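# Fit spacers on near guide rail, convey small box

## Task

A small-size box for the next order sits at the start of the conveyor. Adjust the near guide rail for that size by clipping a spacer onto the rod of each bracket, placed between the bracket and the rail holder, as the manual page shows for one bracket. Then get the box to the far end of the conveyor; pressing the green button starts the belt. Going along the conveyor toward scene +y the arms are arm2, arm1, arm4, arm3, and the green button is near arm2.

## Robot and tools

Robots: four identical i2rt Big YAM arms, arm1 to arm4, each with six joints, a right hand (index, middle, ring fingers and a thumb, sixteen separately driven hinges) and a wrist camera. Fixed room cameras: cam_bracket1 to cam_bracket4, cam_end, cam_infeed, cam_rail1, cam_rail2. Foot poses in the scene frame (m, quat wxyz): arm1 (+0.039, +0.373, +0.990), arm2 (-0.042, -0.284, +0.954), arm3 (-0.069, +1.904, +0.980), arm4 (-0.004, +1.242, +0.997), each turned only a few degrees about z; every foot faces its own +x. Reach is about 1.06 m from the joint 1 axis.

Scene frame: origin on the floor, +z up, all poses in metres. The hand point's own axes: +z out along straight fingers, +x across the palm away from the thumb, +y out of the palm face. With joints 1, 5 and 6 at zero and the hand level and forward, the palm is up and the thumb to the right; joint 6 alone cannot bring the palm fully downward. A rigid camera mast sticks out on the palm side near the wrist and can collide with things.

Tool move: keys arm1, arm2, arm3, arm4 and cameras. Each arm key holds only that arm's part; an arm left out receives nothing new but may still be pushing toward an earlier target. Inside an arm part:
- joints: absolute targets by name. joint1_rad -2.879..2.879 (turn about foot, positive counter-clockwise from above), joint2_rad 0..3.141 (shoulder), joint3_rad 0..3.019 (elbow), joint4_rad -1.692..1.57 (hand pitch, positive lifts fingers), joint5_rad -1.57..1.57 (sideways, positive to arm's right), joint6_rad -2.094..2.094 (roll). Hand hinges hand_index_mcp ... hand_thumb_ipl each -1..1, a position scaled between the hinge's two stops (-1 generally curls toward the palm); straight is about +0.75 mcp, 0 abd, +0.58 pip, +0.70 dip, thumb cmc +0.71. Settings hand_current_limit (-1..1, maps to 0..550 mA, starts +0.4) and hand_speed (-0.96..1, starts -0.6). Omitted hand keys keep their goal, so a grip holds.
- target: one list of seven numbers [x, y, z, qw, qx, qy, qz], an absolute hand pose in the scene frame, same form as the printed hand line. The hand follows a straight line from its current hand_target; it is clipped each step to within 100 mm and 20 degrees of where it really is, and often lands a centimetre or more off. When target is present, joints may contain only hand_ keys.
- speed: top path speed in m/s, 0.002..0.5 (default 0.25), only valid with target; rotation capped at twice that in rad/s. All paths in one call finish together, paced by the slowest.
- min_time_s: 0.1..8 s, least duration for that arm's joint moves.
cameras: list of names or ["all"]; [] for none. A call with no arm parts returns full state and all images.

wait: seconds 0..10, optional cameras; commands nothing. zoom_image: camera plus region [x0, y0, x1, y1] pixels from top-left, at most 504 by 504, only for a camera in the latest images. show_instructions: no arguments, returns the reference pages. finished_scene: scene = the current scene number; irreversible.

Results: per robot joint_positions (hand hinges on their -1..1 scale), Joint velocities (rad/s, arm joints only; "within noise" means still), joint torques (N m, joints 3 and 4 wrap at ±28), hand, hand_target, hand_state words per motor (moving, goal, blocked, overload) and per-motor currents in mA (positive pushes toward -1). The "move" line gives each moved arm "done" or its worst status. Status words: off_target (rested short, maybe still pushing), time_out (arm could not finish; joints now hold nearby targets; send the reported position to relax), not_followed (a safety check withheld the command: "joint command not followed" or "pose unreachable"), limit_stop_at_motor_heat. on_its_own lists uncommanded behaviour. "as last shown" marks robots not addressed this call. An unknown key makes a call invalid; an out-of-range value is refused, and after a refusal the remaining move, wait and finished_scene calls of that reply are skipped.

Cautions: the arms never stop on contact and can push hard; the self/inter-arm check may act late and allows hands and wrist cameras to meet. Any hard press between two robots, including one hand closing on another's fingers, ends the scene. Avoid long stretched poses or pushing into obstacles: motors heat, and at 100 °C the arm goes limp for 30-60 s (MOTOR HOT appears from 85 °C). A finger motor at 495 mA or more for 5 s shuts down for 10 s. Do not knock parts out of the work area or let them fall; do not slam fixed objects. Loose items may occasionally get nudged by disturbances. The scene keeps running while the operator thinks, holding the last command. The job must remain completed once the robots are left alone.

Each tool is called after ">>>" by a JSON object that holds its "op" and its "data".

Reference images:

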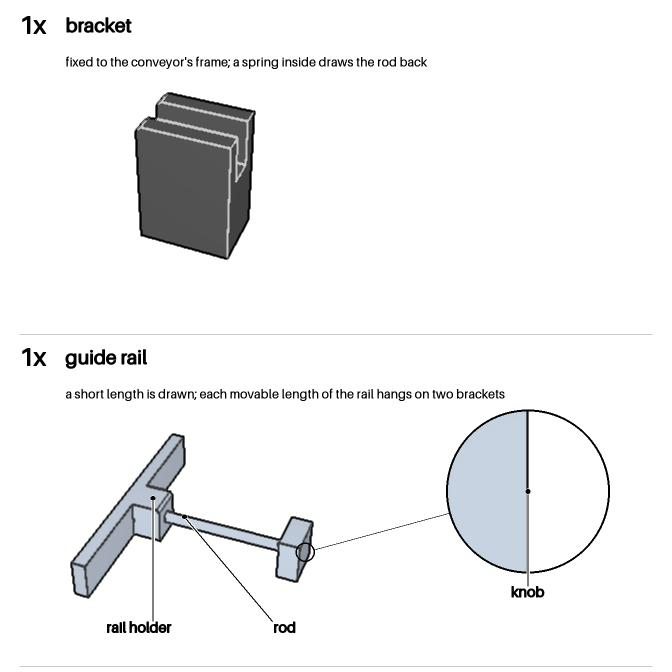

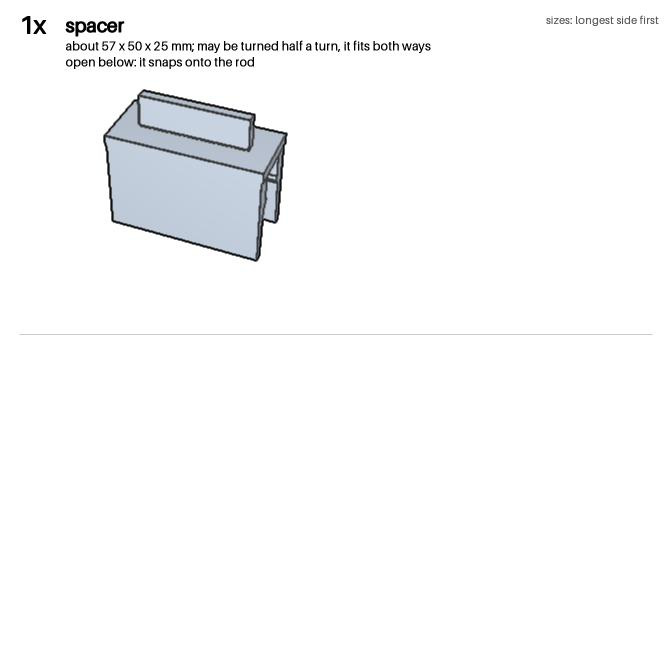

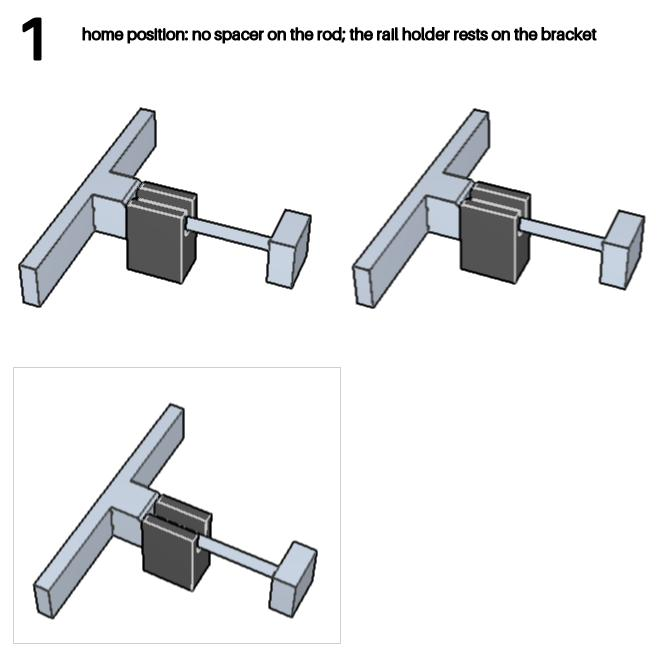

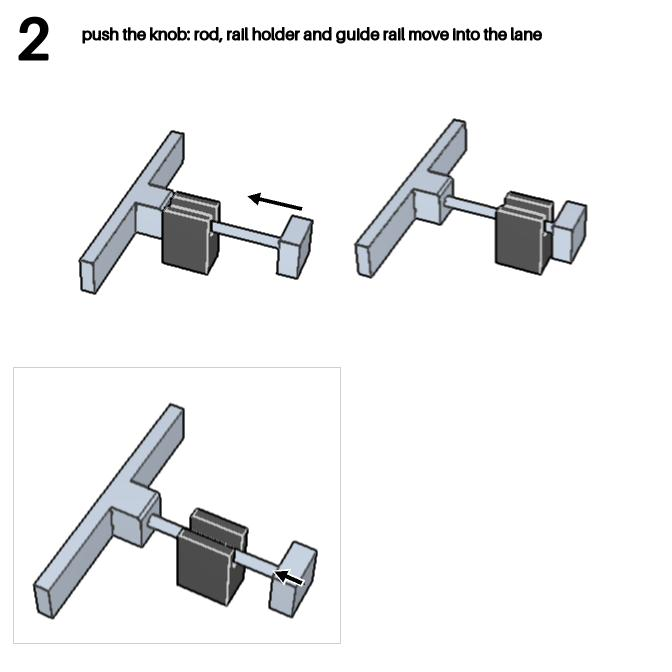

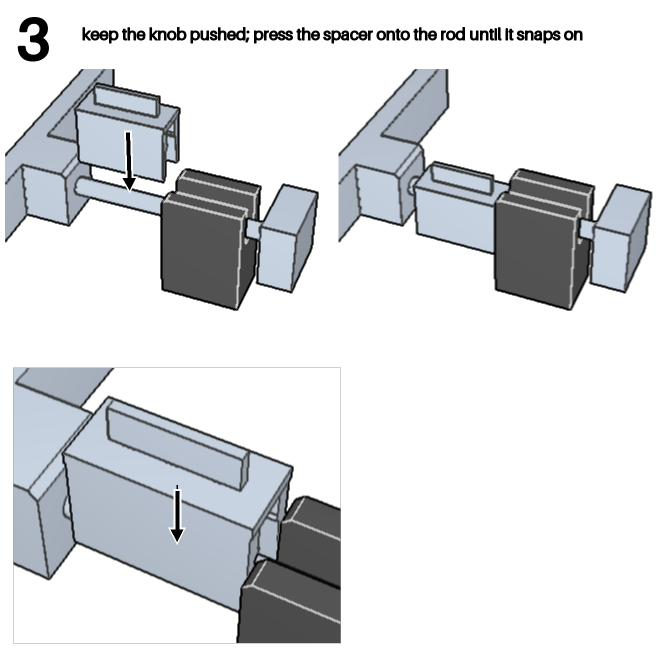

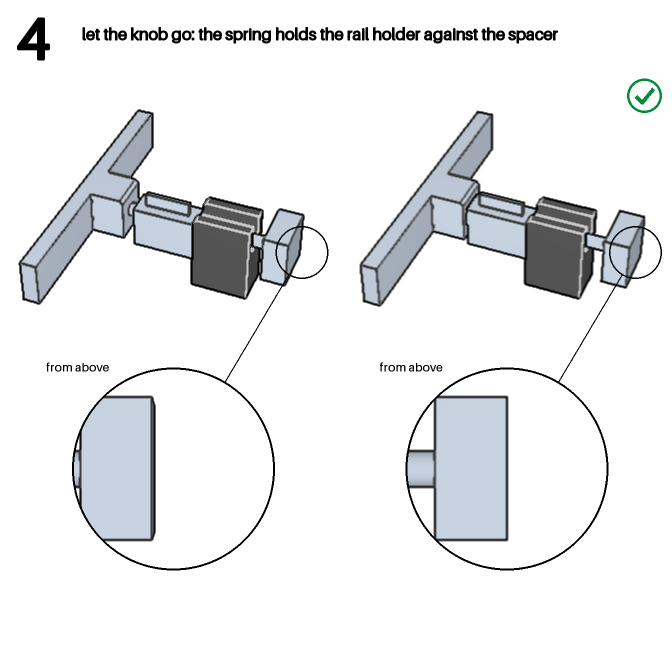

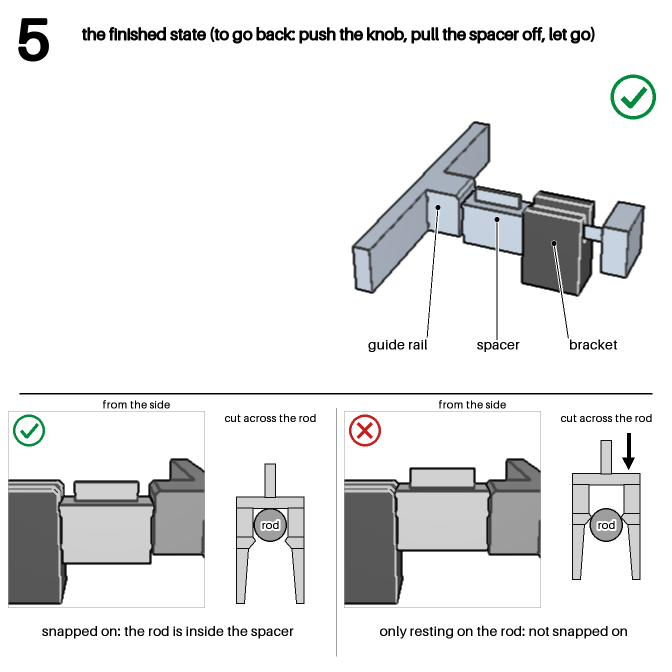

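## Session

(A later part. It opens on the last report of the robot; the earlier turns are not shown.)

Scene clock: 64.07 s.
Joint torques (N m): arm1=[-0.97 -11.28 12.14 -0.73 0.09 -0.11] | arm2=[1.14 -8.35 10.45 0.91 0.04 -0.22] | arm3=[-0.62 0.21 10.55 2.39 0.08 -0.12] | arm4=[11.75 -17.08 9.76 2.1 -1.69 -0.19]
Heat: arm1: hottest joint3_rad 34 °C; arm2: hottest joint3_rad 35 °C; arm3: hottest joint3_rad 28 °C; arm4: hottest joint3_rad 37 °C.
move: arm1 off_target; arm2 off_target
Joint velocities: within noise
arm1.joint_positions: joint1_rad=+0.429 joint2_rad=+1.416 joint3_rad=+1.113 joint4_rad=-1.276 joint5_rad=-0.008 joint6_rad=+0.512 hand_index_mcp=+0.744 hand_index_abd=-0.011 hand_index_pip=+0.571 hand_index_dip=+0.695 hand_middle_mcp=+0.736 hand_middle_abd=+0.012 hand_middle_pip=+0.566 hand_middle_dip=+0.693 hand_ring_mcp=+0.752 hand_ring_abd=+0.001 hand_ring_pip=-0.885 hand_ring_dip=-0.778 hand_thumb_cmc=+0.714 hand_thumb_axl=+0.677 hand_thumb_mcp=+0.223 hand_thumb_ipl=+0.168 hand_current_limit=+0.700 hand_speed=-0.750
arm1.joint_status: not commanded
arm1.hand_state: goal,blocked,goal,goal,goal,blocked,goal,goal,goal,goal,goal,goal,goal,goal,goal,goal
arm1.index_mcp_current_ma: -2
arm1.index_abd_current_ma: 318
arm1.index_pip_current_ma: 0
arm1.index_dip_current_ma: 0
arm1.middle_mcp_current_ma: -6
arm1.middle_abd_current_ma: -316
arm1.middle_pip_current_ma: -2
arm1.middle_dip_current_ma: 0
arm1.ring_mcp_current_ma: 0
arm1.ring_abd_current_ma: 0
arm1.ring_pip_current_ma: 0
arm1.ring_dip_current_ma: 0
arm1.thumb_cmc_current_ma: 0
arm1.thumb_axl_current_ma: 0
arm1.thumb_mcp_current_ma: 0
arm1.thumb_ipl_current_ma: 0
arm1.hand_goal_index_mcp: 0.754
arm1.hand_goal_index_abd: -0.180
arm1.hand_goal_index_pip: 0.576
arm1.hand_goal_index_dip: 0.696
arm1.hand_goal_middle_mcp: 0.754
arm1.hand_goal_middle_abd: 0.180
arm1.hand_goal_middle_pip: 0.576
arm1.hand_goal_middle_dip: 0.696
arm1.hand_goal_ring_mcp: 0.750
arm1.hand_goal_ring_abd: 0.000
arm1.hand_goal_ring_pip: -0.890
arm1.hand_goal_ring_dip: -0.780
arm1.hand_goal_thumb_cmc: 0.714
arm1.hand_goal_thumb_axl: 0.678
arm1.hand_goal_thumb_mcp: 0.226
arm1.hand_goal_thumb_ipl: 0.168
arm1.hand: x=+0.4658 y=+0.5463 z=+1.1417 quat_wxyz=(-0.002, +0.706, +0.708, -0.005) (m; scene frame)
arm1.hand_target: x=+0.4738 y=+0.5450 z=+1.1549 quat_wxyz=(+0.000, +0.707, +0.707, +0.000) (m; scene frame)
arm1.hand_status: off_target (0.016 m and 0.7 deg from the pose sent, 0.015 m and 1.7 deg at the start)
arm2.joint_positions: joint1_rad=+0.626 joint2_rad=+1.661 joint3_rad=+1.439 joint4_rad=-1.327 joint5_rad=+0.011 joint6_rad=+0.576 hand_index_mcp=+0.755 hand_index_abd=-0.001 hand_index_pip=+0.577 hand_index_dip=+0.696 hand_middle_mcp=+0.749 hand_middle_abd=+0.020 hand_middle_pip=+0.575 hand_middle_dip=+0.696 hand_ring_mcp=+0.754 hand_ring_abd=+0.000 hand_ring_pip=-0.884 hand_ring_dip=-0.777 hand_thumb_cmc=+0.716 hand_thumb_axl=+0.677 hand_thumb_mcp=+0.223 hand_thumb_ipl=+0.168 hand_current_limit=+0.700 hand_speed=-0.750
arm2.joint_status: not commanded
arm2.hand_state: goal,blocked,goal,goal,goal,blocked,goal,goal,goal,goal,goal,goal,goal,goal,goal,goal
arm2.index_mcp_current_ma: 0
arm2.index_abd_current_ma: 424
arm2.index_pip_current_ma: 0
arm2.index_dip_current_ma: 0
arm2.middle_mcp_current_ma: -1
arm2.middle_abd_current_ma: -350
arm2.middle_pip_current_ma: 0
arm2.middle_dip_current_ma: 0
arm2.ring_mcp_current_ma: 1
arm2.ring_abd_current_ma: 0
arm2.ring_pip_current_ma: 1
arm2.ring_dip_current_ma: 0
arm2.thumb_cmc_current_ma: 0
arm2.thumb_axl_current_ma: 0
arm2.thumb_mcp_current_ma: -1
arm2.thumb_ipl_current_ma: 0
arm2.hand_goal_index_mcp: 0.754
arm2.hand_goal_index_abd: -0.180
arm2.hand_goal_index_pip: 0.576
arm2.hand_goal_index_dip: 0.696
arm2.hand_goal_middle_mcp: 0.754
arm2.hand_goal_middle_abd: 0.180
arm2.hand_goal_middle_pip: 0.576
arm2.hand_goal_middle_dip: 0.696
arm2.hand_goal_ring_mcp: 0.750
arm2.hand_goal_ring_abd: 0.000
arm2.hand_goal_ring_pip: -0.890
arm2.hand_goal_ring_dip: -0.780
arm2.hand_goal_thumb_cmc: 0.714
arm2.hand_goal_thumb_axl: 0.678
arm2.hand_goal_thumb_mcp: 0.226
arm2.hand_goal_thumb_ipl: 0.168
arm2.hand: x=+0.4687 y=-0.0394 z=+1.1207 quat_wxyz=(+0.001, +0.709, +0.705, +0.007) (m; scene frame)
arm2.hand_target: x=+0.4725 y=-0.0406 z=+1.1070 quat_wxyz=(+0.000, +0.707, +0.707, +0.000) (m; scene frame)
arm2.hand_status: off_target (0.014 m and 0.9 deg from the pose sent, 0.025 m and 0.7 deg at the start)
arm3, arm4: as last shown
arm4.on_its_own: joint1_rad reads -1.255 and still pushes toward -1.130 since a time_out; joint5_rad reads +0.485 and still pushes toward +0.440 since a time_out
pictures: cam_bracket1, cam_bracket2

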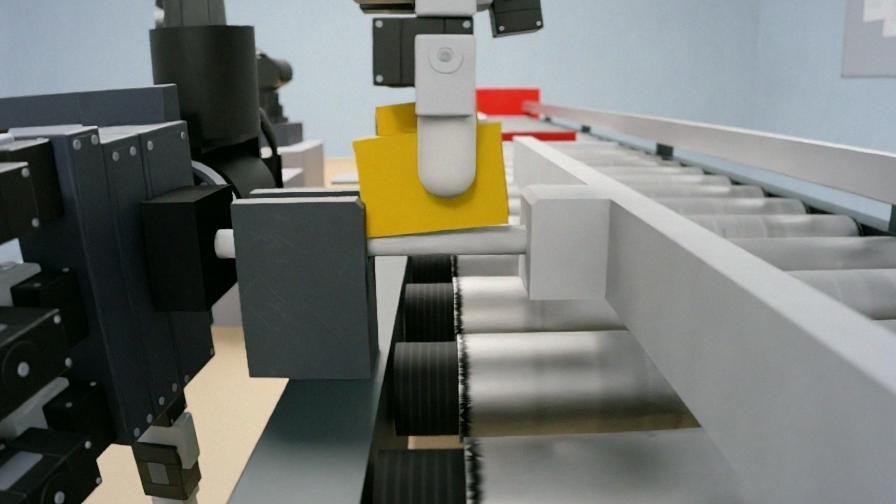

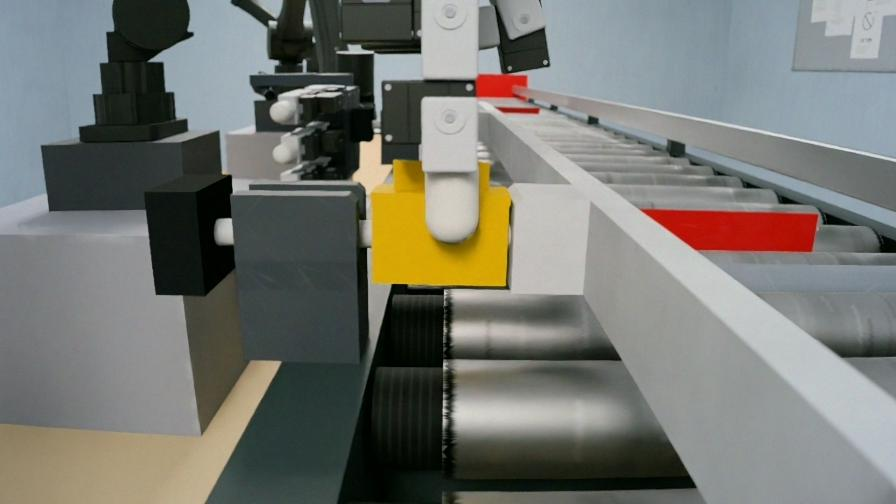

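>>> {"op": "move", "data": {"arm1": {"target": [0.480, 0.545, 1.20, 0, 0.7071, 0.7071, 0], "speed": 0.15}, "arm2": {"target": [0.467, -0.0415, 1.1, 0, 0.7071, 0.7071, 0], "speed": 0.06}, "cameras": ["cam_bracket1", "cam_bracket2"]}}

Scene clock: 65.17 s.
Joint torques (N m): arm1=[-0.79 -10.87 13.78 -0.32 0.09 -0.11] | arm2=[2.43 -8.35 8.62 1.16 0.07 -0.14] | arm3=[-0.67 0.21 10.56 2.4 0.08 -0.12] | arm4=[11.69 -17.14 9.74 2.1 -1.69 -0.19]
Heat: arm1: hottest joint3_rad 34 °C; arm2: hottest joint3_rad 35 °C; arm3: hottest joint3_rad 28 °C; arm4: hottest joint3_rad 37 °C.
move: arm1 off_target; arm2 off_target
Joint velocities: within noise
arm1.joint_positions: joint1_rad=+0.420 joint2_rad=+1.402 joint3_rad=+1.205 joint4_rad=-1.409 joint5_rad=-0.008 joint6_rad=+0.506 hand_index_mcp=+0.755 hand_index_abd=-0.011 hand_index_pip=+0.579 hand_index_dip=+0.696 hand_middle_mcp=+0.746 hand_middle_abd=+0.012 hand_middle_pip=+0.569 hand_middle_dip=+0.690 hand_ring_mcp=+0.752 hand_ring_abd=+0.001 hand_ring_pip=-0.885 hand_ring_dip=-0.778 hand_thumb_cmc=+0.714 hand_thumb_axl=+0.677 hand_thumb_mcp=+0.223 hand_thumb_ipl=+0.168 hand_current_limit=+0.700 hand_speed=-0.750
arm1.joint_status: not commanded
arm1.hand_state: goal,blocked,goal,goal,goal,blocked,goal,goal,goal,goal,goal,goal,goal,goal,goal,goal
arm1.index_mcp_current_ma: 0
arm1.index_abd_current_ma: 317
arm1.index_pip_current_ma: 0
arm1.index_dip_current_ma: 0
arm1.middle_mcp_current_ma: -1
arm1.middle_abd_current_ma: -316
arm1.middle_pip_current_ma: -1
arm1.middle_dip_current_ma: -1
arm1.ring_mcp_current_ma: 0
arm1.ring_abd_current_ma: 0
arm1.ring_pip_current_ma: 0
arm1.ring_dip_current_ma: 0
arm1.thumb_cmc_current_ma: 0
arm1.thumb_axl_current_ma: 0
arm1.thumb_mcp_current_ma: 0
arm1.thumb_ipl_current_ma: 0
arm1.hand_goal_index_mcp: 0.754
arm1.hand_goal_index_abd: -0.180
arm1.hand_goal_index_pip: 0.576
arm1.hand_goal_index_dip: 0.696
arm1.hand_goal_middle_mcp: 0.754
arm1.hand_goal_middle_abd: 0.180
arm1.hand_goal_middle_pip: 0.576
arm1.hand_goal_middle_dip: 0.696
arm1.hand_goal_ring_mcp: 0.750
arm1.hand_goal_ring_abd: 0.000
arm1.hand_goal_ring_pip: -0.890
arm1.hand_goal_ring_dip: -0.780
arm1.hand_goal_thumb_cmc: 0.714
arm1.hand_goal_thumb_axl: 0.678
arm1.hand_goal_thumb_mcp: 0.226
arm1.hand_goal_thumb_ipl: 0.168
arm1.hand: x=+0.4654 y=+0.5423 z=+1.1795 quat_wxyz=(-0.006, +0.707, +0.707, -0.018) (m; scene frame)
arm1.hand_target: x=+0.4792 y=+0.5446 z=+1.2002 quat_wxyz=(+0.000, +0.707, +0.707, +0.000) (m; scene frame)
arm1.hand_status: off_target (0.025 m and 2.2 deg from the pose sent, 0.060 m and 0.7 deg at the start)
arm2.joint_positions: joint1_rad=+0.626 joint2_rad=+1.655 joint3_rad=+1.423 joint4_rad=-1.309 joint5_rad=+0.012 joint6_rad=+0.576 hand_index_mcp=+0.758 hand_index_abd=-0.001 hand_index_pip=+0.577 hand_index_dip=+0.696 hand_middle_mcp=+0.753 hand_middle_abd=+0.020 hand_middle_pip=+0.575 hand_middle_dip=+0.696 hand_ring_mcp=+0.754 hand_ring_abd=+0.000 hand_ring_pip=-0.884 hand_ring_dip=-0.777 hand_thumb_cmc=+0.716 hand_thumb_axl=+0.677 hand_thumb_mcp=+0.223 hand_thumb_ipl=+0.168 hand_current_limit=+0.700 hand_speed=-0.750
arm2.joint_status: not commanded
arm2.hand_state: goal,blocked,goal,goal,goal,blocked,goal,goal,goal,goal,goal,goal,goal,goal,goal,goal
arm2.index_mcp_current_ma: 1
arm2.index_abd_current_ma: 424
arm2.index_pip_current_ma: 0
arm2.index_dip_current_ma: 0
arm2.middle_mcp_current_ma: 0
arm2.middle_abd_current_ma: -350
arm2.middle_pip_current_ma: 0
arm2.middle_dip_current_ma: 0
arm2.ring_mcp_current_ma: 1
arm2.ring_abd_current_ma: 0
arm2.ring_pip_current_ma: 1
arm2.ring_dip_current_ma: 0
arm2.thumb_cmc_current_ma: 0
arm2.thumb_axl_current_ma: 0
arm2.thumb_mcp_current_ma: -1
arm2.thumb_ipl_current_ma: 0
arm2.hand_goal_index_mcp: 0.754
arm2.hand_goal_index_abd: -0.180
arm2.hand_goal_index_pip: 0.576
arm2.hand_goal_index_dip: 0.696
arm2.hand_goal_middle_mcp: 0.754
arm2.hand_goal_middle_abd: 0.180
arm2.hand_goal_middle_pip: 0.576
arm2.hand_goal_middle_dip: 0.696
arm2.hand_goal_ring_mcp: 0.750
arm2.hand_goal_ring_abd: 0.000
arm2.hand_goal_ring_pip: -0.890
arm2.hand_goal_ring_dip: -0.780
arm2.hand_goal_thumb_cmc: 0.714
arm2.hand_goal_thumb_axl: 0.678
arm2.hand_goal_thumb_mcp: 0.226
arm2.hand_goal_thumb_ipl: 0.168
arm2.hand: x=+0.4678 y=-0.0403 z=+1.1186 quat_wxyz=(+0.003, +0.709, +0.705, +0.011) (m; scene frame)
arm2.hand_target: x=+0.4665 y=-0.0416 z=+1.1003 quat_wxyz=(+0.000, +0.707, +0.707, +0.000) (m; scene frame)
arm2.hand_status: off_target (0.019 m and 1.3 deg from the pose sent, 0.021 m and 0.9 deg at the start)
arm3.joint_positions: joint1_rad=-0.110 joint2_rad=+0.617 joint3_rad=+1.398 joint4_rad=-1.196 joint5_rad=-0.056 joint6_rad=+1.147 hand_index_mcp=+0.754 hand_index_abd=+0.001 hand_index_pip=+0.577 hand_index_dip=+0.696 hand_middle_mcp=+0.754 hand_middle_abd=+0.001 hand_middle_pip=+0.577 hand_middle_dip=+0.696 hand_ring_mcp=+0.754 hand_ring_abd=+0.001 hand_ring_pip=+0.577 hand_ring_dip=+0.696 hand_thumb_cmc=+0.714 hand_thumb_axl=+0.677 hand_thumb_mcp=+0.226 hand_thumb_ipl=+0.168 hand_current_limit=+0.400 hand_speed=-0.600
arm3.joint_status: not commanded
arm3.hand_state: goal,goal,goal,goal,goal,goal,goal,goal,goal,goal,goal,goal,goal,goal,goal,goal
arm3.index_mcp_current_ma: 0
arm3.index_abd_current_ma: 1
arm3.index_pip_current_ma: 1
arm3.index_dip_current_ma: 0
arm3.middle_mcp_current_ma: 0
arm3.middle_abd_current_ma: 0
arm3.middle_pip_current_ma: 1
arm3.middle_dip_current_ma: 0
arm3.ring_mcp_current_ma: 0
arm3.ring_abd_current_ma: 0
arm3.ring_pip_current_ma: 1
arm3.ring_dip_current_ma: 0
arm3.thumb_cmc_current_ma: 0
arm3.thumb_axl_current_ma: -1
arm3.thumb_mcp_current_ma: 0
arm3.thumb_ipl_current_ma: 0
arm3.hand_goal_index_mcp: 0.754
arm3.hand_goal_index_abd: 0.000
arm3.hand_goal_index_pip: 0.576
arm3.hand_goal_index_dip: 0.696
arm3.hand_goal_middle_mcp: 0.754
arm3.hand_goal_middle_abd: 0.000
arm3.hand_goal_middle_pip: 0.576
arm3.hand_goal_middle_dip: 0.696
arm3.hand_goal_ring_mcp: 0.754
arm3.hand_goal_ring_abd: 0.000
arm3.hand_goal_ring_pip: 0.576
arm3.hand_goal_ring_dip: 0.696
arm3.hand_goal_thumb_cmc: 0.714
arm3.hand_goal_thumb_axl: 0.678
arm3.hand_goal_thumb_mcp: 0.226
arm3.hand_goal_thumb_ipl: 0.168
arm3.hand: x=+0.1726 y=+1.7872 z=+1.5663 quat_wxyz=(+0.135, +0.827, +0.125, +0.531) (m; scene frame)
arm3.hand_target: x=+0.1690 y=+1.7877 z=+1.5790 quat_wxyz=(+0.139, +0.819, +0.125, +0.543) (m; scene frame)
arm3.hand_status: not commanded
arm4: as last shown
arm4.on_its_own: joint1_rad reads -1.255 and still pushes toward -1.130 since a time_out; joint5_rad reads +0.485 and still pushes toward +0.440 since a time_out
pictures: cam_bracket1, cam_bracket2

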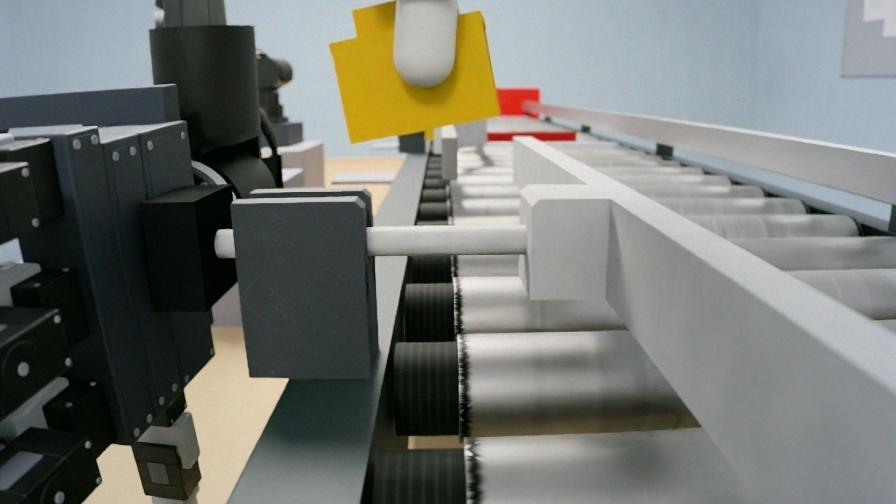

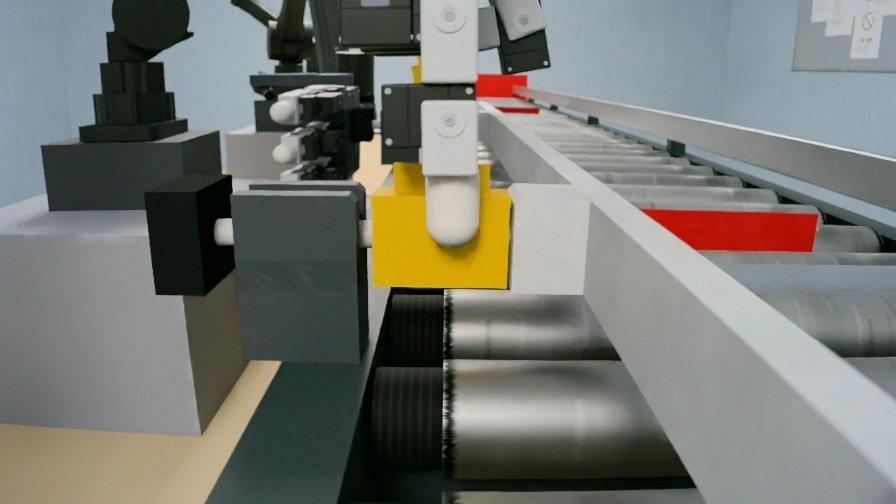

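>>> {"op": "move", "data": {"arm1": {"target": [0.462, 0.544, 1.150, 0, 0.7071, 0.7071, 0], "speed": 0.06}, "arm2": {"target": [0.460, -0.0415, 1.095, 0, 0.7071, 0.7071, 0], "speed": 0.06}, "cameras": ["cam_bracket1", "cam_bracket2"]}}

Scene clock: 66.77 s.
Joint torques (N m): arm1=[0.62 -11.16 8.08 0.49 0.09 0.09] | arm2=[1.85 -8.06 8.34 0.69 0.03 -0.06] | arm3=[-0.62 0.21 10.55 2.4 0.08 -0.12] | arm4=[11.69 -17.2 9.72 2.09 -1.7 -0.2]
Heat: arm1: hottest joint3_rad 34 °C; arm2: hottest joint3_rad 35 °C; arm3: hottest joint3_rad 28 °C; arm4: hottest joint3_rad 37 °C.
move: arm1 done; arm2 off_target
Joint velocities: within noise
arm1.joint_positions: joint1_rad=+0.420 joint2_rad=+1.399 joint3_rad=+1.123 joint4_rad=-1.294 joint5_rad=-0.008 joint6_rad=+0.507 hand_index_mcp=+0.749 hand_index_abd=-0.011 hand_index_pip=+0.575 hand_index_dip=+0.696 hand_middle_mcp=+0.748 hand_middle_abd=+0.012 hand_middle_pip=+0.569 hand_middle_dip=+0.690 hand_ring_mcp=+0.752 hand_ring_abd=+0.001 hand_ring_pip=-0.885 hand_ring_dip=-0.778 hand_thumb_cmc=+0.714 hand_thumb_axl=+0.677 hand_thumb_mcp=+0.223 hand_thumb_ipl=+0.168 hand_current_limit=+0.700 hand_speed=-0.750
arm1.joint_status: not commanded
arm1.hand_state: goal,blocked,goal,goal,goal,blocked,goal,goal,goal,goal,goal,goal,goal,goal,goal,goal
arm1.index_mcp_current_ma: -1
arm1.index_abd_current_ma: 317
arm1.index_pip_current_ma: 0
arm1.index_dip_current_ma: 0
arm1.middle_mcp_current_ma: -1
arm1.middle_abd_current_ma: -316
arm1.middle_pip_current_ma: -1
arm1.middle_dip_current_ma: -1
arm1.ring_mcp_current_ma: 0
arm1.ring_abd_current_ma: 0
arm1.ring_pip_current_ma: 0
arm1.ring_dip_current_ma: 0
arm1.thumb_cmc_current_ma: 0
arm1.thumb_axl_current_ma: 0
arm1.thumb_mcp_current_ma: 0
arm1.thumb_ipl_current_ma: 0
arm1.hand_goal_index_mcp: 0.754
arm1.hand_goal_index_abd: -0.180
arm1.hand_goal_index_pip: 0.576
arm1.hand_goal_index_dip: 0.696
arm1.hand_goal_middle_mcp: 0.754
arm1.hand_goal_middle_abd: 0.180
arm1.hand_goal_middle_pip: 0.576
arm1.hand_goal_middle_dip: 0.696
arm1.hand_goal_ring_mcp: 0.750
arm1.hand_goal_ring_abd: 0.000
arm1.hand_goal_ring_pip: -0.890
arm1.hand_goal_ring_dip: -0.780
arm1.hand_goal_thumb_cmc: 0.714
arm1.hand_goal_thumb_axl: 0.678
arm1.hand_goal_thumb_mcp: 0.226
arm1.hand_goal_thumb_ipl: 0.168
arm1.hand: x=+0.4659 y=+0.5423 z=+1.1523 quat_wxyz=(-0.001, +0.707, +0.707, -0.001) (m; scene frame)
arm1.hand_target: x=+0.4621 y=+0.5439 z=+1.1500 quat_wxyz=(+0.000, +0.707, +0.707, +0.000) (m; scene frame)
arm1.hand_status: done (0.005 m and 0.2 deg from the pose sent, 0.030 m and 2.2 deg at the start)
arm2.joint_positions: joint1_rad=+0.626 joint2_rad=+1.638 joint3_rad=+1.401 joint4_rad=-1.287 joint5_rad=+0.013 joint6_rad=+0.576 hand_index_mcp=+0.756 hand_index_abd=-0.001 hand_index_pip=+0.577 hand_index_dip=+0.696 hand_middle_mcp=+0.752 hand_middle_abd=+0.020 hand_middle_pip=+0.575 hand_middle_dip=+0.696 hand_ring_mcp=+0.754 hand_ring_abd=+0.000 hand_ring_pip=-0.884 hand_ring_dip=-0.777 hand_thumb_cmc=+0.716 hand_thumb_axl=+0.677 hand_thumb_mcp=+0.223 hand_thumb_ipl=+0.168 hand_current_limit=+0.700 hand_speed=-0.750
arm2.joint_status: not commanded
arm2.hand_state: goal,blocked,goal,goal,goal,blocked,goal,goal,goal,goal,goal,goal,goal,goal,goal,goal
arm2.index_mcp_current_ma: 0
arm2.index_abd_current_ma: 424
arm2.index_pip_current_ma: 0
arm2.index_dip_current_ma: 0
arm2.middle_mcp_current_ma: 0
arm2.middle_abd_current_ma: -350
arm2.middle_pip_current_ma: 0
arm2.middle_dip_current_ma: 0
arm2.ring_mcp_current_ma: 1
arm2.ring_abd_current_ma: 0
arm2.ring_pip_current_ma: 1
arm2.ring_dip_current_ma: 0
arm2.thumb_cmc_current_ma: 0
arm2.thumb_axl_current_ma: 0
arm2.thumb_mcp_current_ma: -1
arm2.thumb_ipl_current_ma: 0
arm2.hand_goal_index_mcp: 0.754
arm2.hand_goal_index_abd: -0.180
arm2.hand_goal_index_pip: 0.576
arm2.hand_goal_index_dip: 0.696
arm2.hand_goal_middle_mcp: 0.754
arm2.hand_goal_middle_abd: 0.180
arm2.hand_goal_middle_pip: 0.576
arm2.hand_goal_middle_dip: 0.696
arm2.hand_goal_ring_mcp: 0.750
arm2.hand_goal_ring_abd: 0.000
arm2.hand_goal_ring_pip: -0.890
arm2.hand_goal_ring_dip: -0.780
arm2.hand_goal_thumb_cmc: 0.714
arm2.hand_goal_thumb_axl: 0.678
arm2.hand_goal_thumb_mcp: 0.226
arm2.hand_goal_thumb_ipl: 0.168
arm2.hand: x=+0.4657 y=-0.0418 z=+1.1191 quat_wxyz=(+0.005, +0.709, +0.705, +0.019) (m; scene frame)
arm2.hand_target: x=+0.4595 y=-0.0418 z=+1.0957 quat_wxyz=(+0.000, +0.707, +0.707, +0.000) (m; scene frame)
arm2.hand_status: off_target (0.025 m and 2.3 deg from the pose sent, 0.025 m and 1.3 deg at the start)
arm3, arm4: as last shown
arm4.on_its_own: joint1_rad reads -1.255 and still pushes toward -1.130 since a time_out; joint5_rad reads +0.485 and still pushes toward +0.440 since a time_out
pictures: cam_bracket1, cam_bracket2

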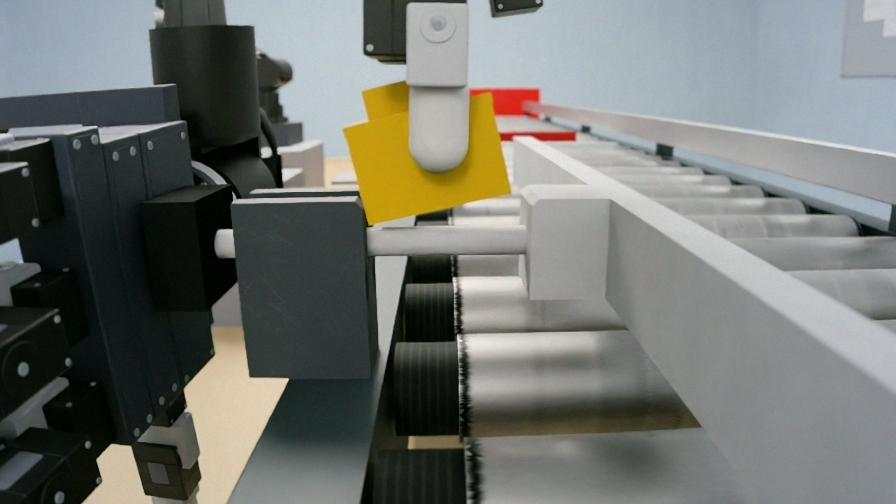

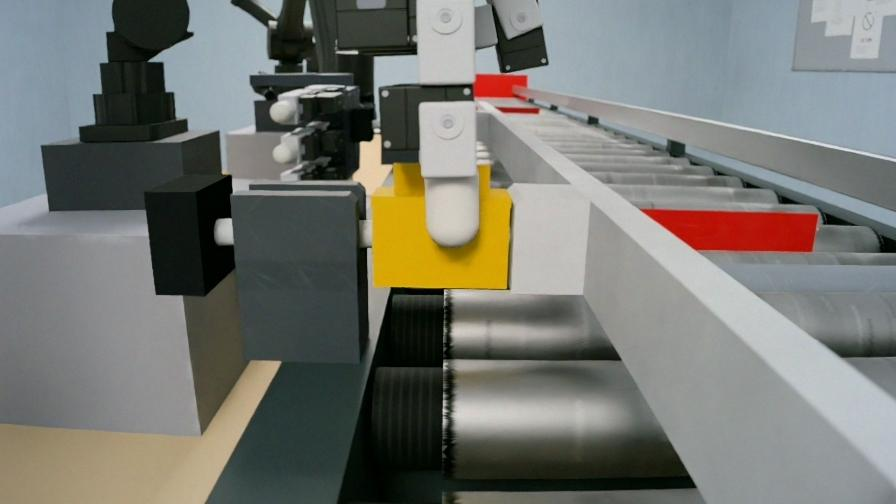

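>>> {"op": "move", "data": {"arm1": {"target": [0.466, 0.551, 1.155, 0, 0.7071, 0.7071, 0], "speed": 0.1}, "arm2": {"target": [0.456, -0.0415, 1.090, -0.012, 0.705, 0.709, -0.02], "speed": 0.06}, "cameras": ["cam_bracket1", "cam_bracket2", "cam_rail1"]}}

>>> {"op": "zoom_image", "data": {"camera": "cam_rail1", "region": [540, 180, 660, 320]}}

Scene clock: 68.27 s.
Joint torques (N m): arm1=[0.85 -10.29 10.59 -0.06 0.09 0.11] | arm2=[1.67 -6.89 10.18 -0.59 -0.34 -0.16] | arm3=[-0.62 0.26 10.56 2.39 0.08 -0.12] | arm4=[11.63 -17.26 9.72 2.1 -1.68 -0.19]
Heat: arm1: hottest joint3_rad 34 °C; arm2: hottest joint3_rad 35 °C; arm3: hottest joint3_rad 28 °C; arm4: hottest joint3_rad 37 °C.
move: arm1 done; arm2 off_target
Joint velocities: within noise
arm1.joint_positions: joint1_rad=+0.427 joint2_rad=+1.399 joint3_rad=+1.123 joint4_rad=-1.294 joint5_rad=-0.008 joint6_rad=+0.514 hand_index_mcp=+0.748 hand_index_abd=-0.011 hand_index_pip=+0.575 hand_index_dip=+0.696 hand_middle_mcp=+0.749 hand_middle_abd=+0.012 hand_middle_pip=+0.570 hand_middle_dip=+0.690 hand_ring_mcp=+0.752 hand_ring_abd=+0.001 hand_ring_pip=-0.885 hand_ring_dip=-0.778 hand_thumb_cmc=+0.714 hand_thumb_axl=+0.677 hand_thumb_mcp=+0.223 hand_thumb_ipl=+0.168 hand_current_limit=+0.700 hand_speed=-0.750
arm1.joint_status: not commanded
arm1.hand_state: goal,blocked,goal,goal,goal,blocked,goal,goal,goal,goal,goal,goal,goal,goal,goal,goal
arm1.index_mcp_current_ma: -1
arm1.index_abd_current_ma: 317
arm1.index_pip_current_ma: 0
arm1.index_dip_current_ma: 0
arm1.middle_mcp_current_ma: -1
arm1.middle_abd_current_ma: -316
arm1.middle_pip_current_ma: -1
arm1.middle_dip_current_ma: -1
arm1.ring_mcp_current_ma: 0
arm1.ring_abd_current_ma: 0
arm1.ring_pip_current_ma: 0
arm1.ring_dip_current_ma: 0
arm1.thumb_cmc_current_ma: 0
arm1.thumb_axl_current_ma: 0
arm1.thumb_mcp_current_ma: 0
arm1.thumb_ipl_current_ma: 0
arm1.hand_goal_index_mcp: 0.754
arm1.hand_goal_index_abd: -0.180
arm1.hand_goal_index_pip: 0.576
arm1.hand_goal_index_dip: 0.696
arm1.hand_goal_middle_mcp: 0.754
arm1.hand_goal_middle_abd: 0.180
arm1.hand_goal_middle_pip: 0.576
arm1.hand_goal_middle_dip: 0.696
arm1.hand_goal_ring_mcp: 0.750
arm1.hand_goal_ring_abd: 0.000
arm1.hand_goal_ring_pip: -0.890
arm1.hand_goal_ring_dip: -0.780
arm1.hand_goal_thumb_cmc: 0.714
arm1.hand_goal_thumb_axl: 0.678
arm1.hand_goal_thumb_mcp: 0.226
arm1.hand_goal_thumb_ipl: 0.168
arm1.hand: x=+0.4645 y=+0.5447 z=+1.1522 quat_wxyz=(-0.001, +0.707, +0.707, -0.001) (m; scene frame)
arm1.hand_target: x=+0.4659 y=+0.5511 z=+1.1550 quat_wxyz=(+0.000, +0.707, +0.707, +0.000) (m; scene frame)
arm1.hand_status: done (0.007 m and 0.2 deg from the pose sent, 0.009 m and 0.2 deg at the start)
arm2.joint_positions: joint1_rad=+0.626 joint2_rad=+1.638 joint3_rad=+1.401 joint4_rad=-1.301 joint5_rad=+0.005 joint6_rad=+0.576 hand_index_mcp=+0.741 hand_index_abd=-0.001 hand_index_pip=+0.571 hand_index_dip=+0.695 hand_middle_mcp=+0.737 hand_middle_abd=+0.020 hand_middle_pip=+0.568 hand_middle_dip=+0.694 hand_ring_mcp=+0.754 hand_ring_abd=+0.000 hand_ring_pip=-0.884 hand_ring_dip=-0.777 hand_thumb_cmc=+0.716 hand_thumb_axl=+0.677 hand_thumb_mcp=+0.223 hand_thumb_ipl=+0.168 hand_current_limit=+0.700 hand_speed=-0.750
arm2.joint_status: not commanded
arm2.hand_state: goal,blocked,goal,goal,goal,blocked,goal,goal,goal,goal,goal,goal,goal,goal,goal,goal
arm2.index_mcp_current_ma: -6
arm2.index_abd_current_ma: 424
arm2.index_pip_current_ma: -1
arm2.index_dip_current_ma: 0
arm2.middle_mcp_current_ma: -10
arm2.middle_abd_current_ma: -350
arm2.middle_pip_current_ma: -2
arm2.middle_dip_current_ma: 0
arm2.ring_mcp_current_ma: 1
arm2.ring_abd_current_ma: 0
arm2.ring_pip_current_ma: 1
arm2.ring_dip_current_ma: 0
arm2.thumb_cmc_current_ma: 0
arm2.thumb_axl_current_ma: 0
arm2.thumb_mcp_current_ma: -1
arm2.thumb_ipl_current_ma: 0
arm2.hand_goal_index_mcp: 0.754
arm2.hand_goal_index_abd: -0.180
arm2.hand_goal_index_pip: 0.576
arm2.hand_goal_index_dip: 0.696
arm2.hand_goal_middle_mcp: 0.754
arm2.hand_goal_middle_abd: 0.180
arm2.hand_goal_middle_pip: 0.576
arm2.hand_goal_middle_dip: 0.696
arm2.hand_goal_ring_mcp: 0.750
arm2.hand_goal_ring_abd: 0.000
arm2.hand_goal_ring_pip: -0.890
arm2.hand_goal_ring_dip: -0.780
arm2.hand_goal_thumb_cmc: 0.714
arm2.hand_goal_thumb_axl: 0.678
arm2.hand_goal_thumb_mcp: 0.226
arm2.hand_goal_thumb_ipl: 0.168
arm2.hand: x=+0.4620 y=-0.0426 z=+1.1177 quat_wxyz=(+0.000, +0.709, +0.705, +0.013) (m; scene frame)
arm2.hand_target: x=+0.4552 y=-0.0420 z=+1.0909 quat_wxyz=(-0.012, +0.705, +0.709, -0.020) (m; scene frame)
arm2.hand_status: off_target (0.028 m and 4.0 deg from the pose sent, 0.031 m and 4.9 deg at the start)
arm3, arm4: as last shown
arm4.on_its_own: joint1_rad reads -1.255 and still pushes toward -1.130 since a time_out; joint5_rad reads +0.485 and still pushes toward +0.440 since a time_out
arm4.hand: x=+0.1538 y=+0.4678 z=+0.9693 quat_wxyz=(+0.509, +0.493, -0.533, +0.463) (m; scene frame)
arm4.hand_target: x=+0.2619 y=+0.4817 z=+0.9706 quat_wxyz=(+0.470, +0.536, -0.486, +0.505) (m; scene frame)
pictures: cam_bracket1, cam_bracket2, cam_rail1

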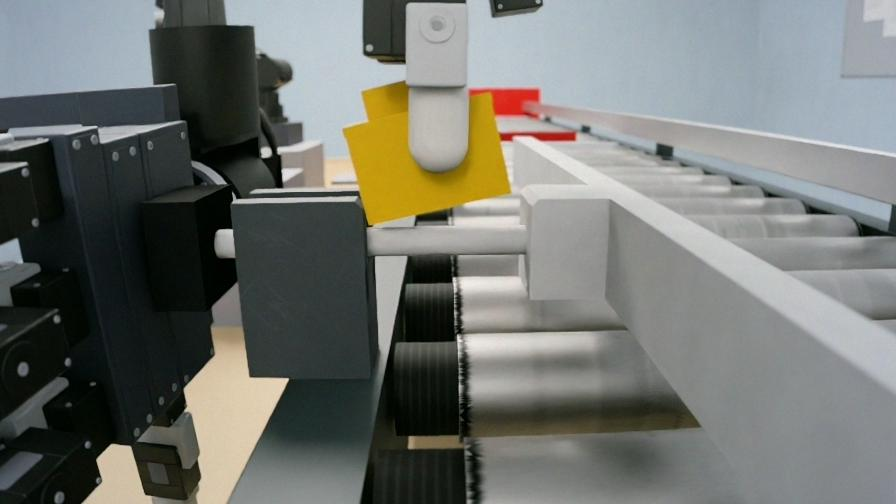

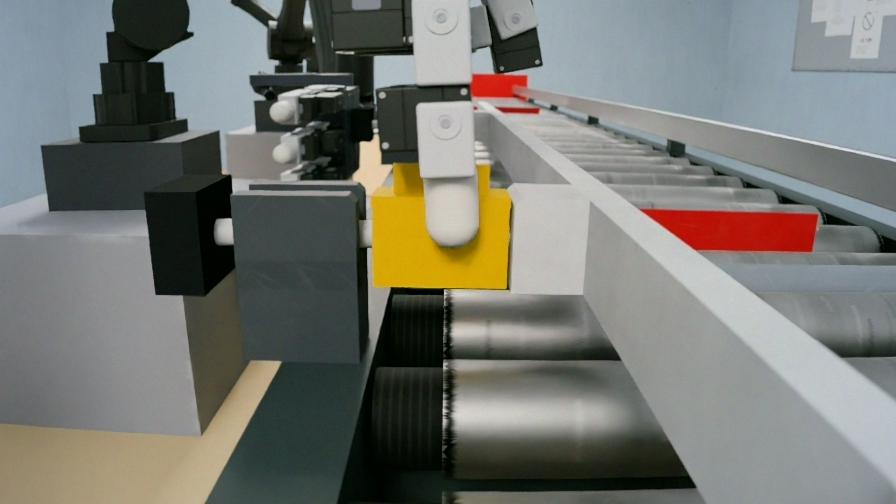

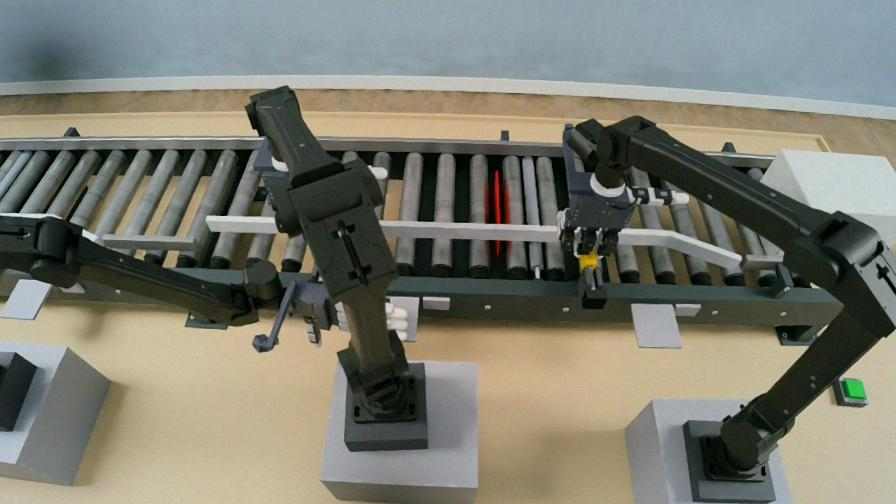

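Scaled by 3.600 from the camera's 896x504 image, which has a finer 1280x720 frame.

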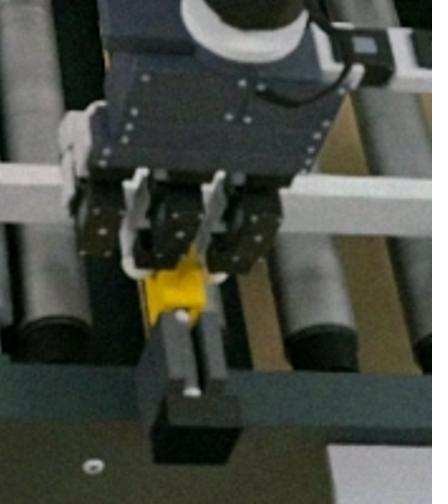

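>>> {"op": "move", "data": {"arm2": {"target": [0.452, -0.0415, 1.055, -0.012, 0.705, 0.709, -0.02], "speed": 0.05, "joints": {"hand_index_abd": -0.02, "hand_middle_abd": 0.03, "hand_index_mcp": 0.73, "hand_middle_mcp": 0.73}}, "arm1": {"target": [0.466, 0.556, 1.152, 0, 0.7071, 0.7071, 0], "speed": 0.1}, "cameras": ["cam_bracket1", "cam_bracket2"]}}

Scene clock: 69.70 s.
Joint torques (N m): arm1=[0.97 -9.47 10.63 0.21 0.08 0.12] | arm2=[2.32 -5.3 6.76 1.44 -0.12 -0.06] | arm3=[-0.62 0.21 10.56 2.4 0.08 -0.12] | arm4=[11.63 -17.14 9.78 2.06 -1.64 -0.19]
Heat: arm1: hottest joint3_rad 34 °C; arm2: hottest joint3_rad 35 °C; arm3: hottest joint3_rad 28 °C; arm4: hottest joint3_rad 37 °C.
move: arm1 done; arm2 off_target
Joint velocities: within noise
arm1.joint_positions: joint1_rad=+0.438 joint2_rad=+1.399 joint3_rad=+1.123 joint4_rad=-1.294 joint5_rad=-0.007 joint6_rad=+0.525 hand_index_mcp=+0.744 hand_index_abd=-0.011 hand_index_pip=+0.572 hand_index_dip=+0.696 hand_middle_mcp=+0.751 hand_middle_abd=+0.012 hand_middle_pip=+0.571 hand_middle_dip=+0.691 hand_ring_mcp=+0.752 hand_ring_abd=+0.001 hand_ring_pip=-0.885 hand_ring_dip=-0.778 hand_thumb_cmc=+0.714 hand_thumb_axl=+0.677 hand_thumb_mcp=+0.223 hand_thumb_ipl=+0.168 hand_current_limit=+0.700 hand_speed=-0.750
arm1.joint_status: not commanded
arm1.hand_state: goal,blocked,goal,goal,goal,blocked,goal,goal,goal,goal,goal,goal,goal,goal,goal,goal
arm1.index_mcp_current_ma: -2
arm1.index_abd_current_ma: 317
arm1.index_pip_current_ma: 0
arm1.index_dip_current_ma: 0
arm1.middle_mcp_current_ma: 0
arm1.middle_abd_current_ma: -316
arm1.middle_pip_current_ma: 0
arm1.middle_dip_current_ma: 0
arm1.ring_mcp_current_ma: 0
arm1.ring_abd_current_ma: 0
arm1.ring_pip_current_ma: 0
arm1.ring_dip_current_ma: 0
arm1.thumb_cmc_current_ma: 0
arm1.thumb_axl_current_ma: 0
arm1.thumb_mcp_current_ma: 0
arm1.thumb_ipl_current_ma: 0
arm1.hand_goal_index_mcp: 0.754
arm1.hand_goal_index_abd: -0.180
arm1.hand_goal_index_pip: 0.576
arm1.hand_goal_index_dip: 0.696
arm1.hand_goal_middle_mcp: 0.754
arm1.hand_goal_middle_abd: 0.180
arm1.hand_goal_middle_pip: 0.576
arm1.hand_goal_middle_dip: 0.696
arm1.hand_goal_ring_mcp: 0.750
arm1.hand_goal_ring_abd: 0.000
arm1.hand_goal_ring_pip: -0.890
arm1.hand_goal_ring_dip: -0.780
arm1.hand_goal_thumb_cmc: 0.714
arm1.hand_goal_thumb_axl: 0.678
arm1.hand_goal_thumb_mcp: 0.226
arm1.hand_goal_thumb_ipl: 0.168
arm1.hand: x=+0.4625 y=+0.5483 z=+1.1521 quat_wxyz=(-0.001, +0.707, +0.707, -0.001) (m; scene frame)
arm1.hand_target: x=+0.4658 y=+0.5561 z=+1.1520 quat_wxyz=(+0.000, +0.707, +0.707, +0.000) (m; scene frame)
arm1.hand_status: done (0.008 m and 0.2 deg from the pose sent, 0.011 m and 0.2 deg at the start)
arm2.joint_positions: joint1_rad=+0.626 joint2_rad=+1.639 joint3_rad=+1.364 joint4_rad=-1.260 joint5_rad=+0.001 joint6_rad=+0.576 hand_index_mcp=+0.742 hand_index_abd=+0.002 hand_index_pip=+0.586 hand_index_dip=+0.703 hand_middle_mcp=+0.738 hand_middle_abd=+0.003 hand_middle_pip=+0.582 hand_middle_dip=+0.699 hand_ring_mcp=+0.753 hand_ring_abd=+0.000 hand_ring_pip=-0.884 hand_ring_dip=-0.777 hand_thumb_cmc=+0.716 hand_thumb_axl=+0.677 hand_thumb_mcp=+0.222 hand_thumb_ipl=+0.168 hand_current_limit=+0.700 hand_speed=-0.750
arm2.joint_status: hand_index_abd off_target (ended at +0.002, target -0.020); hand_middle_abd off_target (ended at +0.003, target +0.030); the others done
arm2.hand_state: goal,blocked,goal,goal,goal,blocked,goal,goal,goal,goal,goal,goal,goal,goal,goal,goal
arm2.index_mcp_current_ma: 5
arm2.index_abd_current_ma: 11
arm2.index_pip_current_ma: 4
arm2.index_dip_current_ma: 2
arm2.middle_mcp_current_ma: 3
arm2.middle_abd_current_ma: -15
arm2.middle_pip_current_ma: 1
arm2.middle_dip_current_ma: 0
arm2.ring_mcp_current_ma: 1
arm2.ring_abd_current_ma: 0
arm2.ring_pip_current_ma: 1
arm2.ring_dip_current_ma: 0
arm2.thumb_cmc_current_ma: 0
arm2.thumb_axl_current_ma: 0
arm2.thumb_mcp_current_ma: -1
arm2.thumb_ipl_current_ma: 0
arm2.hand_goal_index_mcp: 0.730
arm2.hand_goal_index_abd: -0.020
arm2.hand_goal_index_pip: 0.576
arm2.hand_goal_index_dip: 0.696
arm2.hand_goal_middle_mcp: 0.730
arm2.hand_goal_middle_abd: 0.030
arm2.hand_goal_middle_pip: 0.576
arm2.hand_goal_middle_dip: 0.696
arm2.hand_goal_ring_mcp: 0.750
arm2.hand_goal_ring_abd: 0.000
arm2.hand_goal_ring_pip: -0.890
arm2.hand_goal_ring_dip: -0.780
arm2.hand_goal_thumb_cmc: 0.714
arm2.hand_goal_thumb_axl: 0.678
arm2.hand_goal_thumb_mcp: 0.226
arm2.hand_goal_thumb_ipl: 0.168
arm2.hand: x=+0.4593 y=-0.0433 z=+1.1035 quat_wxyz=(-0.002, +0.709, +0.705, +0.015) (m; scene frame)
arm2.hand_target: x=+0.4495 y=-0.0431 z=+1.0572 quat_wxyz=(-0.012, +0.705, +0.709, -0.020) (m; scene frame)
arm2.hand_status: off_target (0.049 m and 4.2 deg from the pose sent, 0.063 m and 4.0 deg at the start)
arm3, arm4: as last shown
arm4.joint_positions: joint1_rad=-1.255 joint2_rad=+2.473 joint3_rad=+1.538 joint4_rad=+0.875 joint5_rad=+0.484 joint6_rad=+1.577 hand_index_mcp=+0.736 hand_index_abd=-0.033 hand_index_pip=+0.566 hand_index_dip=+0.695 hand_middle_mcp=+0.753 hand_middle_abd=+0.002 hand_middle_pip=+0.577 hand_middle_dip=+0.696 hand_ring_mcp=+0.754 hand_ring_abd=+0.003 hand_ring_pip=+0.577 hand_ring_dip=+0.696 hand_thumb_cmc=+0.713 hand_thumb_axl=+0.677 hand_thumb_mcp=+0.227 hand_thumb_ipl=+0.168 hand_current_limit=+0.400 hand_speed=-0.600
arm4.on_its_own: joint1_rad reads -1.255 and still pushes toward -1.130 since a time_out; joint5_rad reads +0.484 and still pushes toward +0.440 since a time_out
arm4.hand: x=+0.1537 y=+0.4677 z=+0.9693 quat_wxyz=(+0.508, +0.493, -0.533, +0.463) (m; scene frame)
arm4.hand_target: x=+0.2616 y=+0.4816 z=+0.9706 quat_wxyz=(+0.471, +0.536, -0.486, +0.505) (m; scene frame)
pictures: cam_bracket1, cam_bracket2

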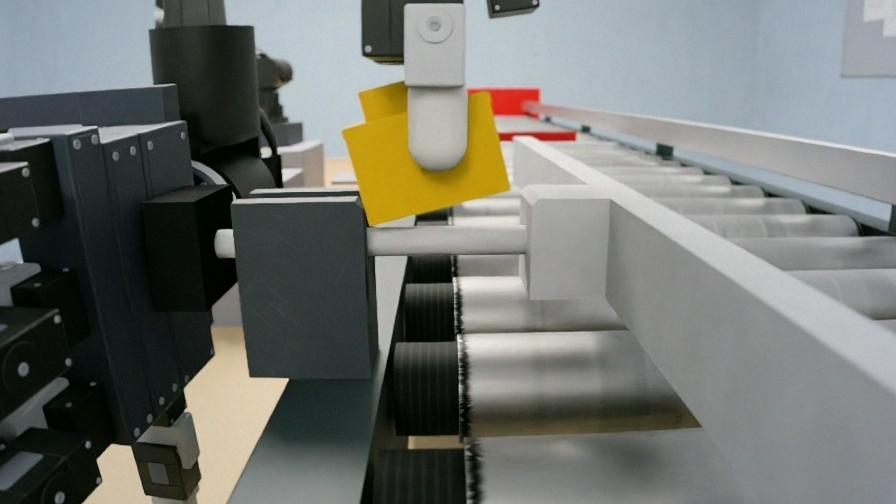

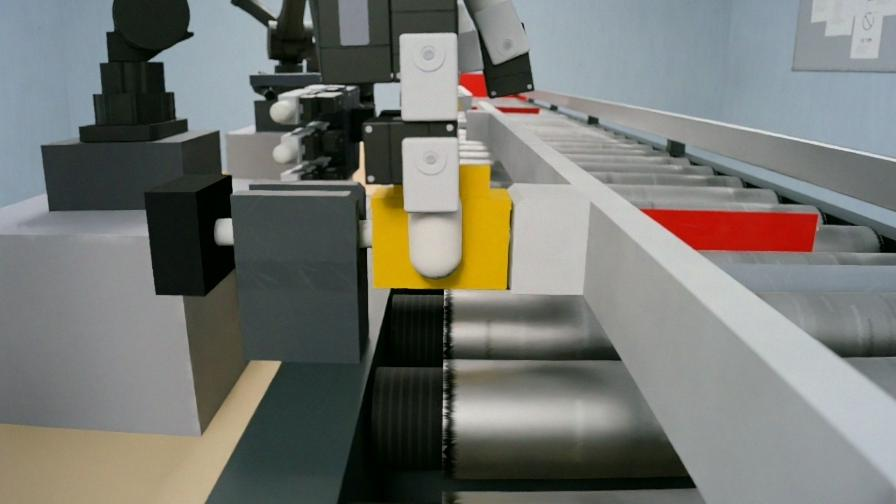

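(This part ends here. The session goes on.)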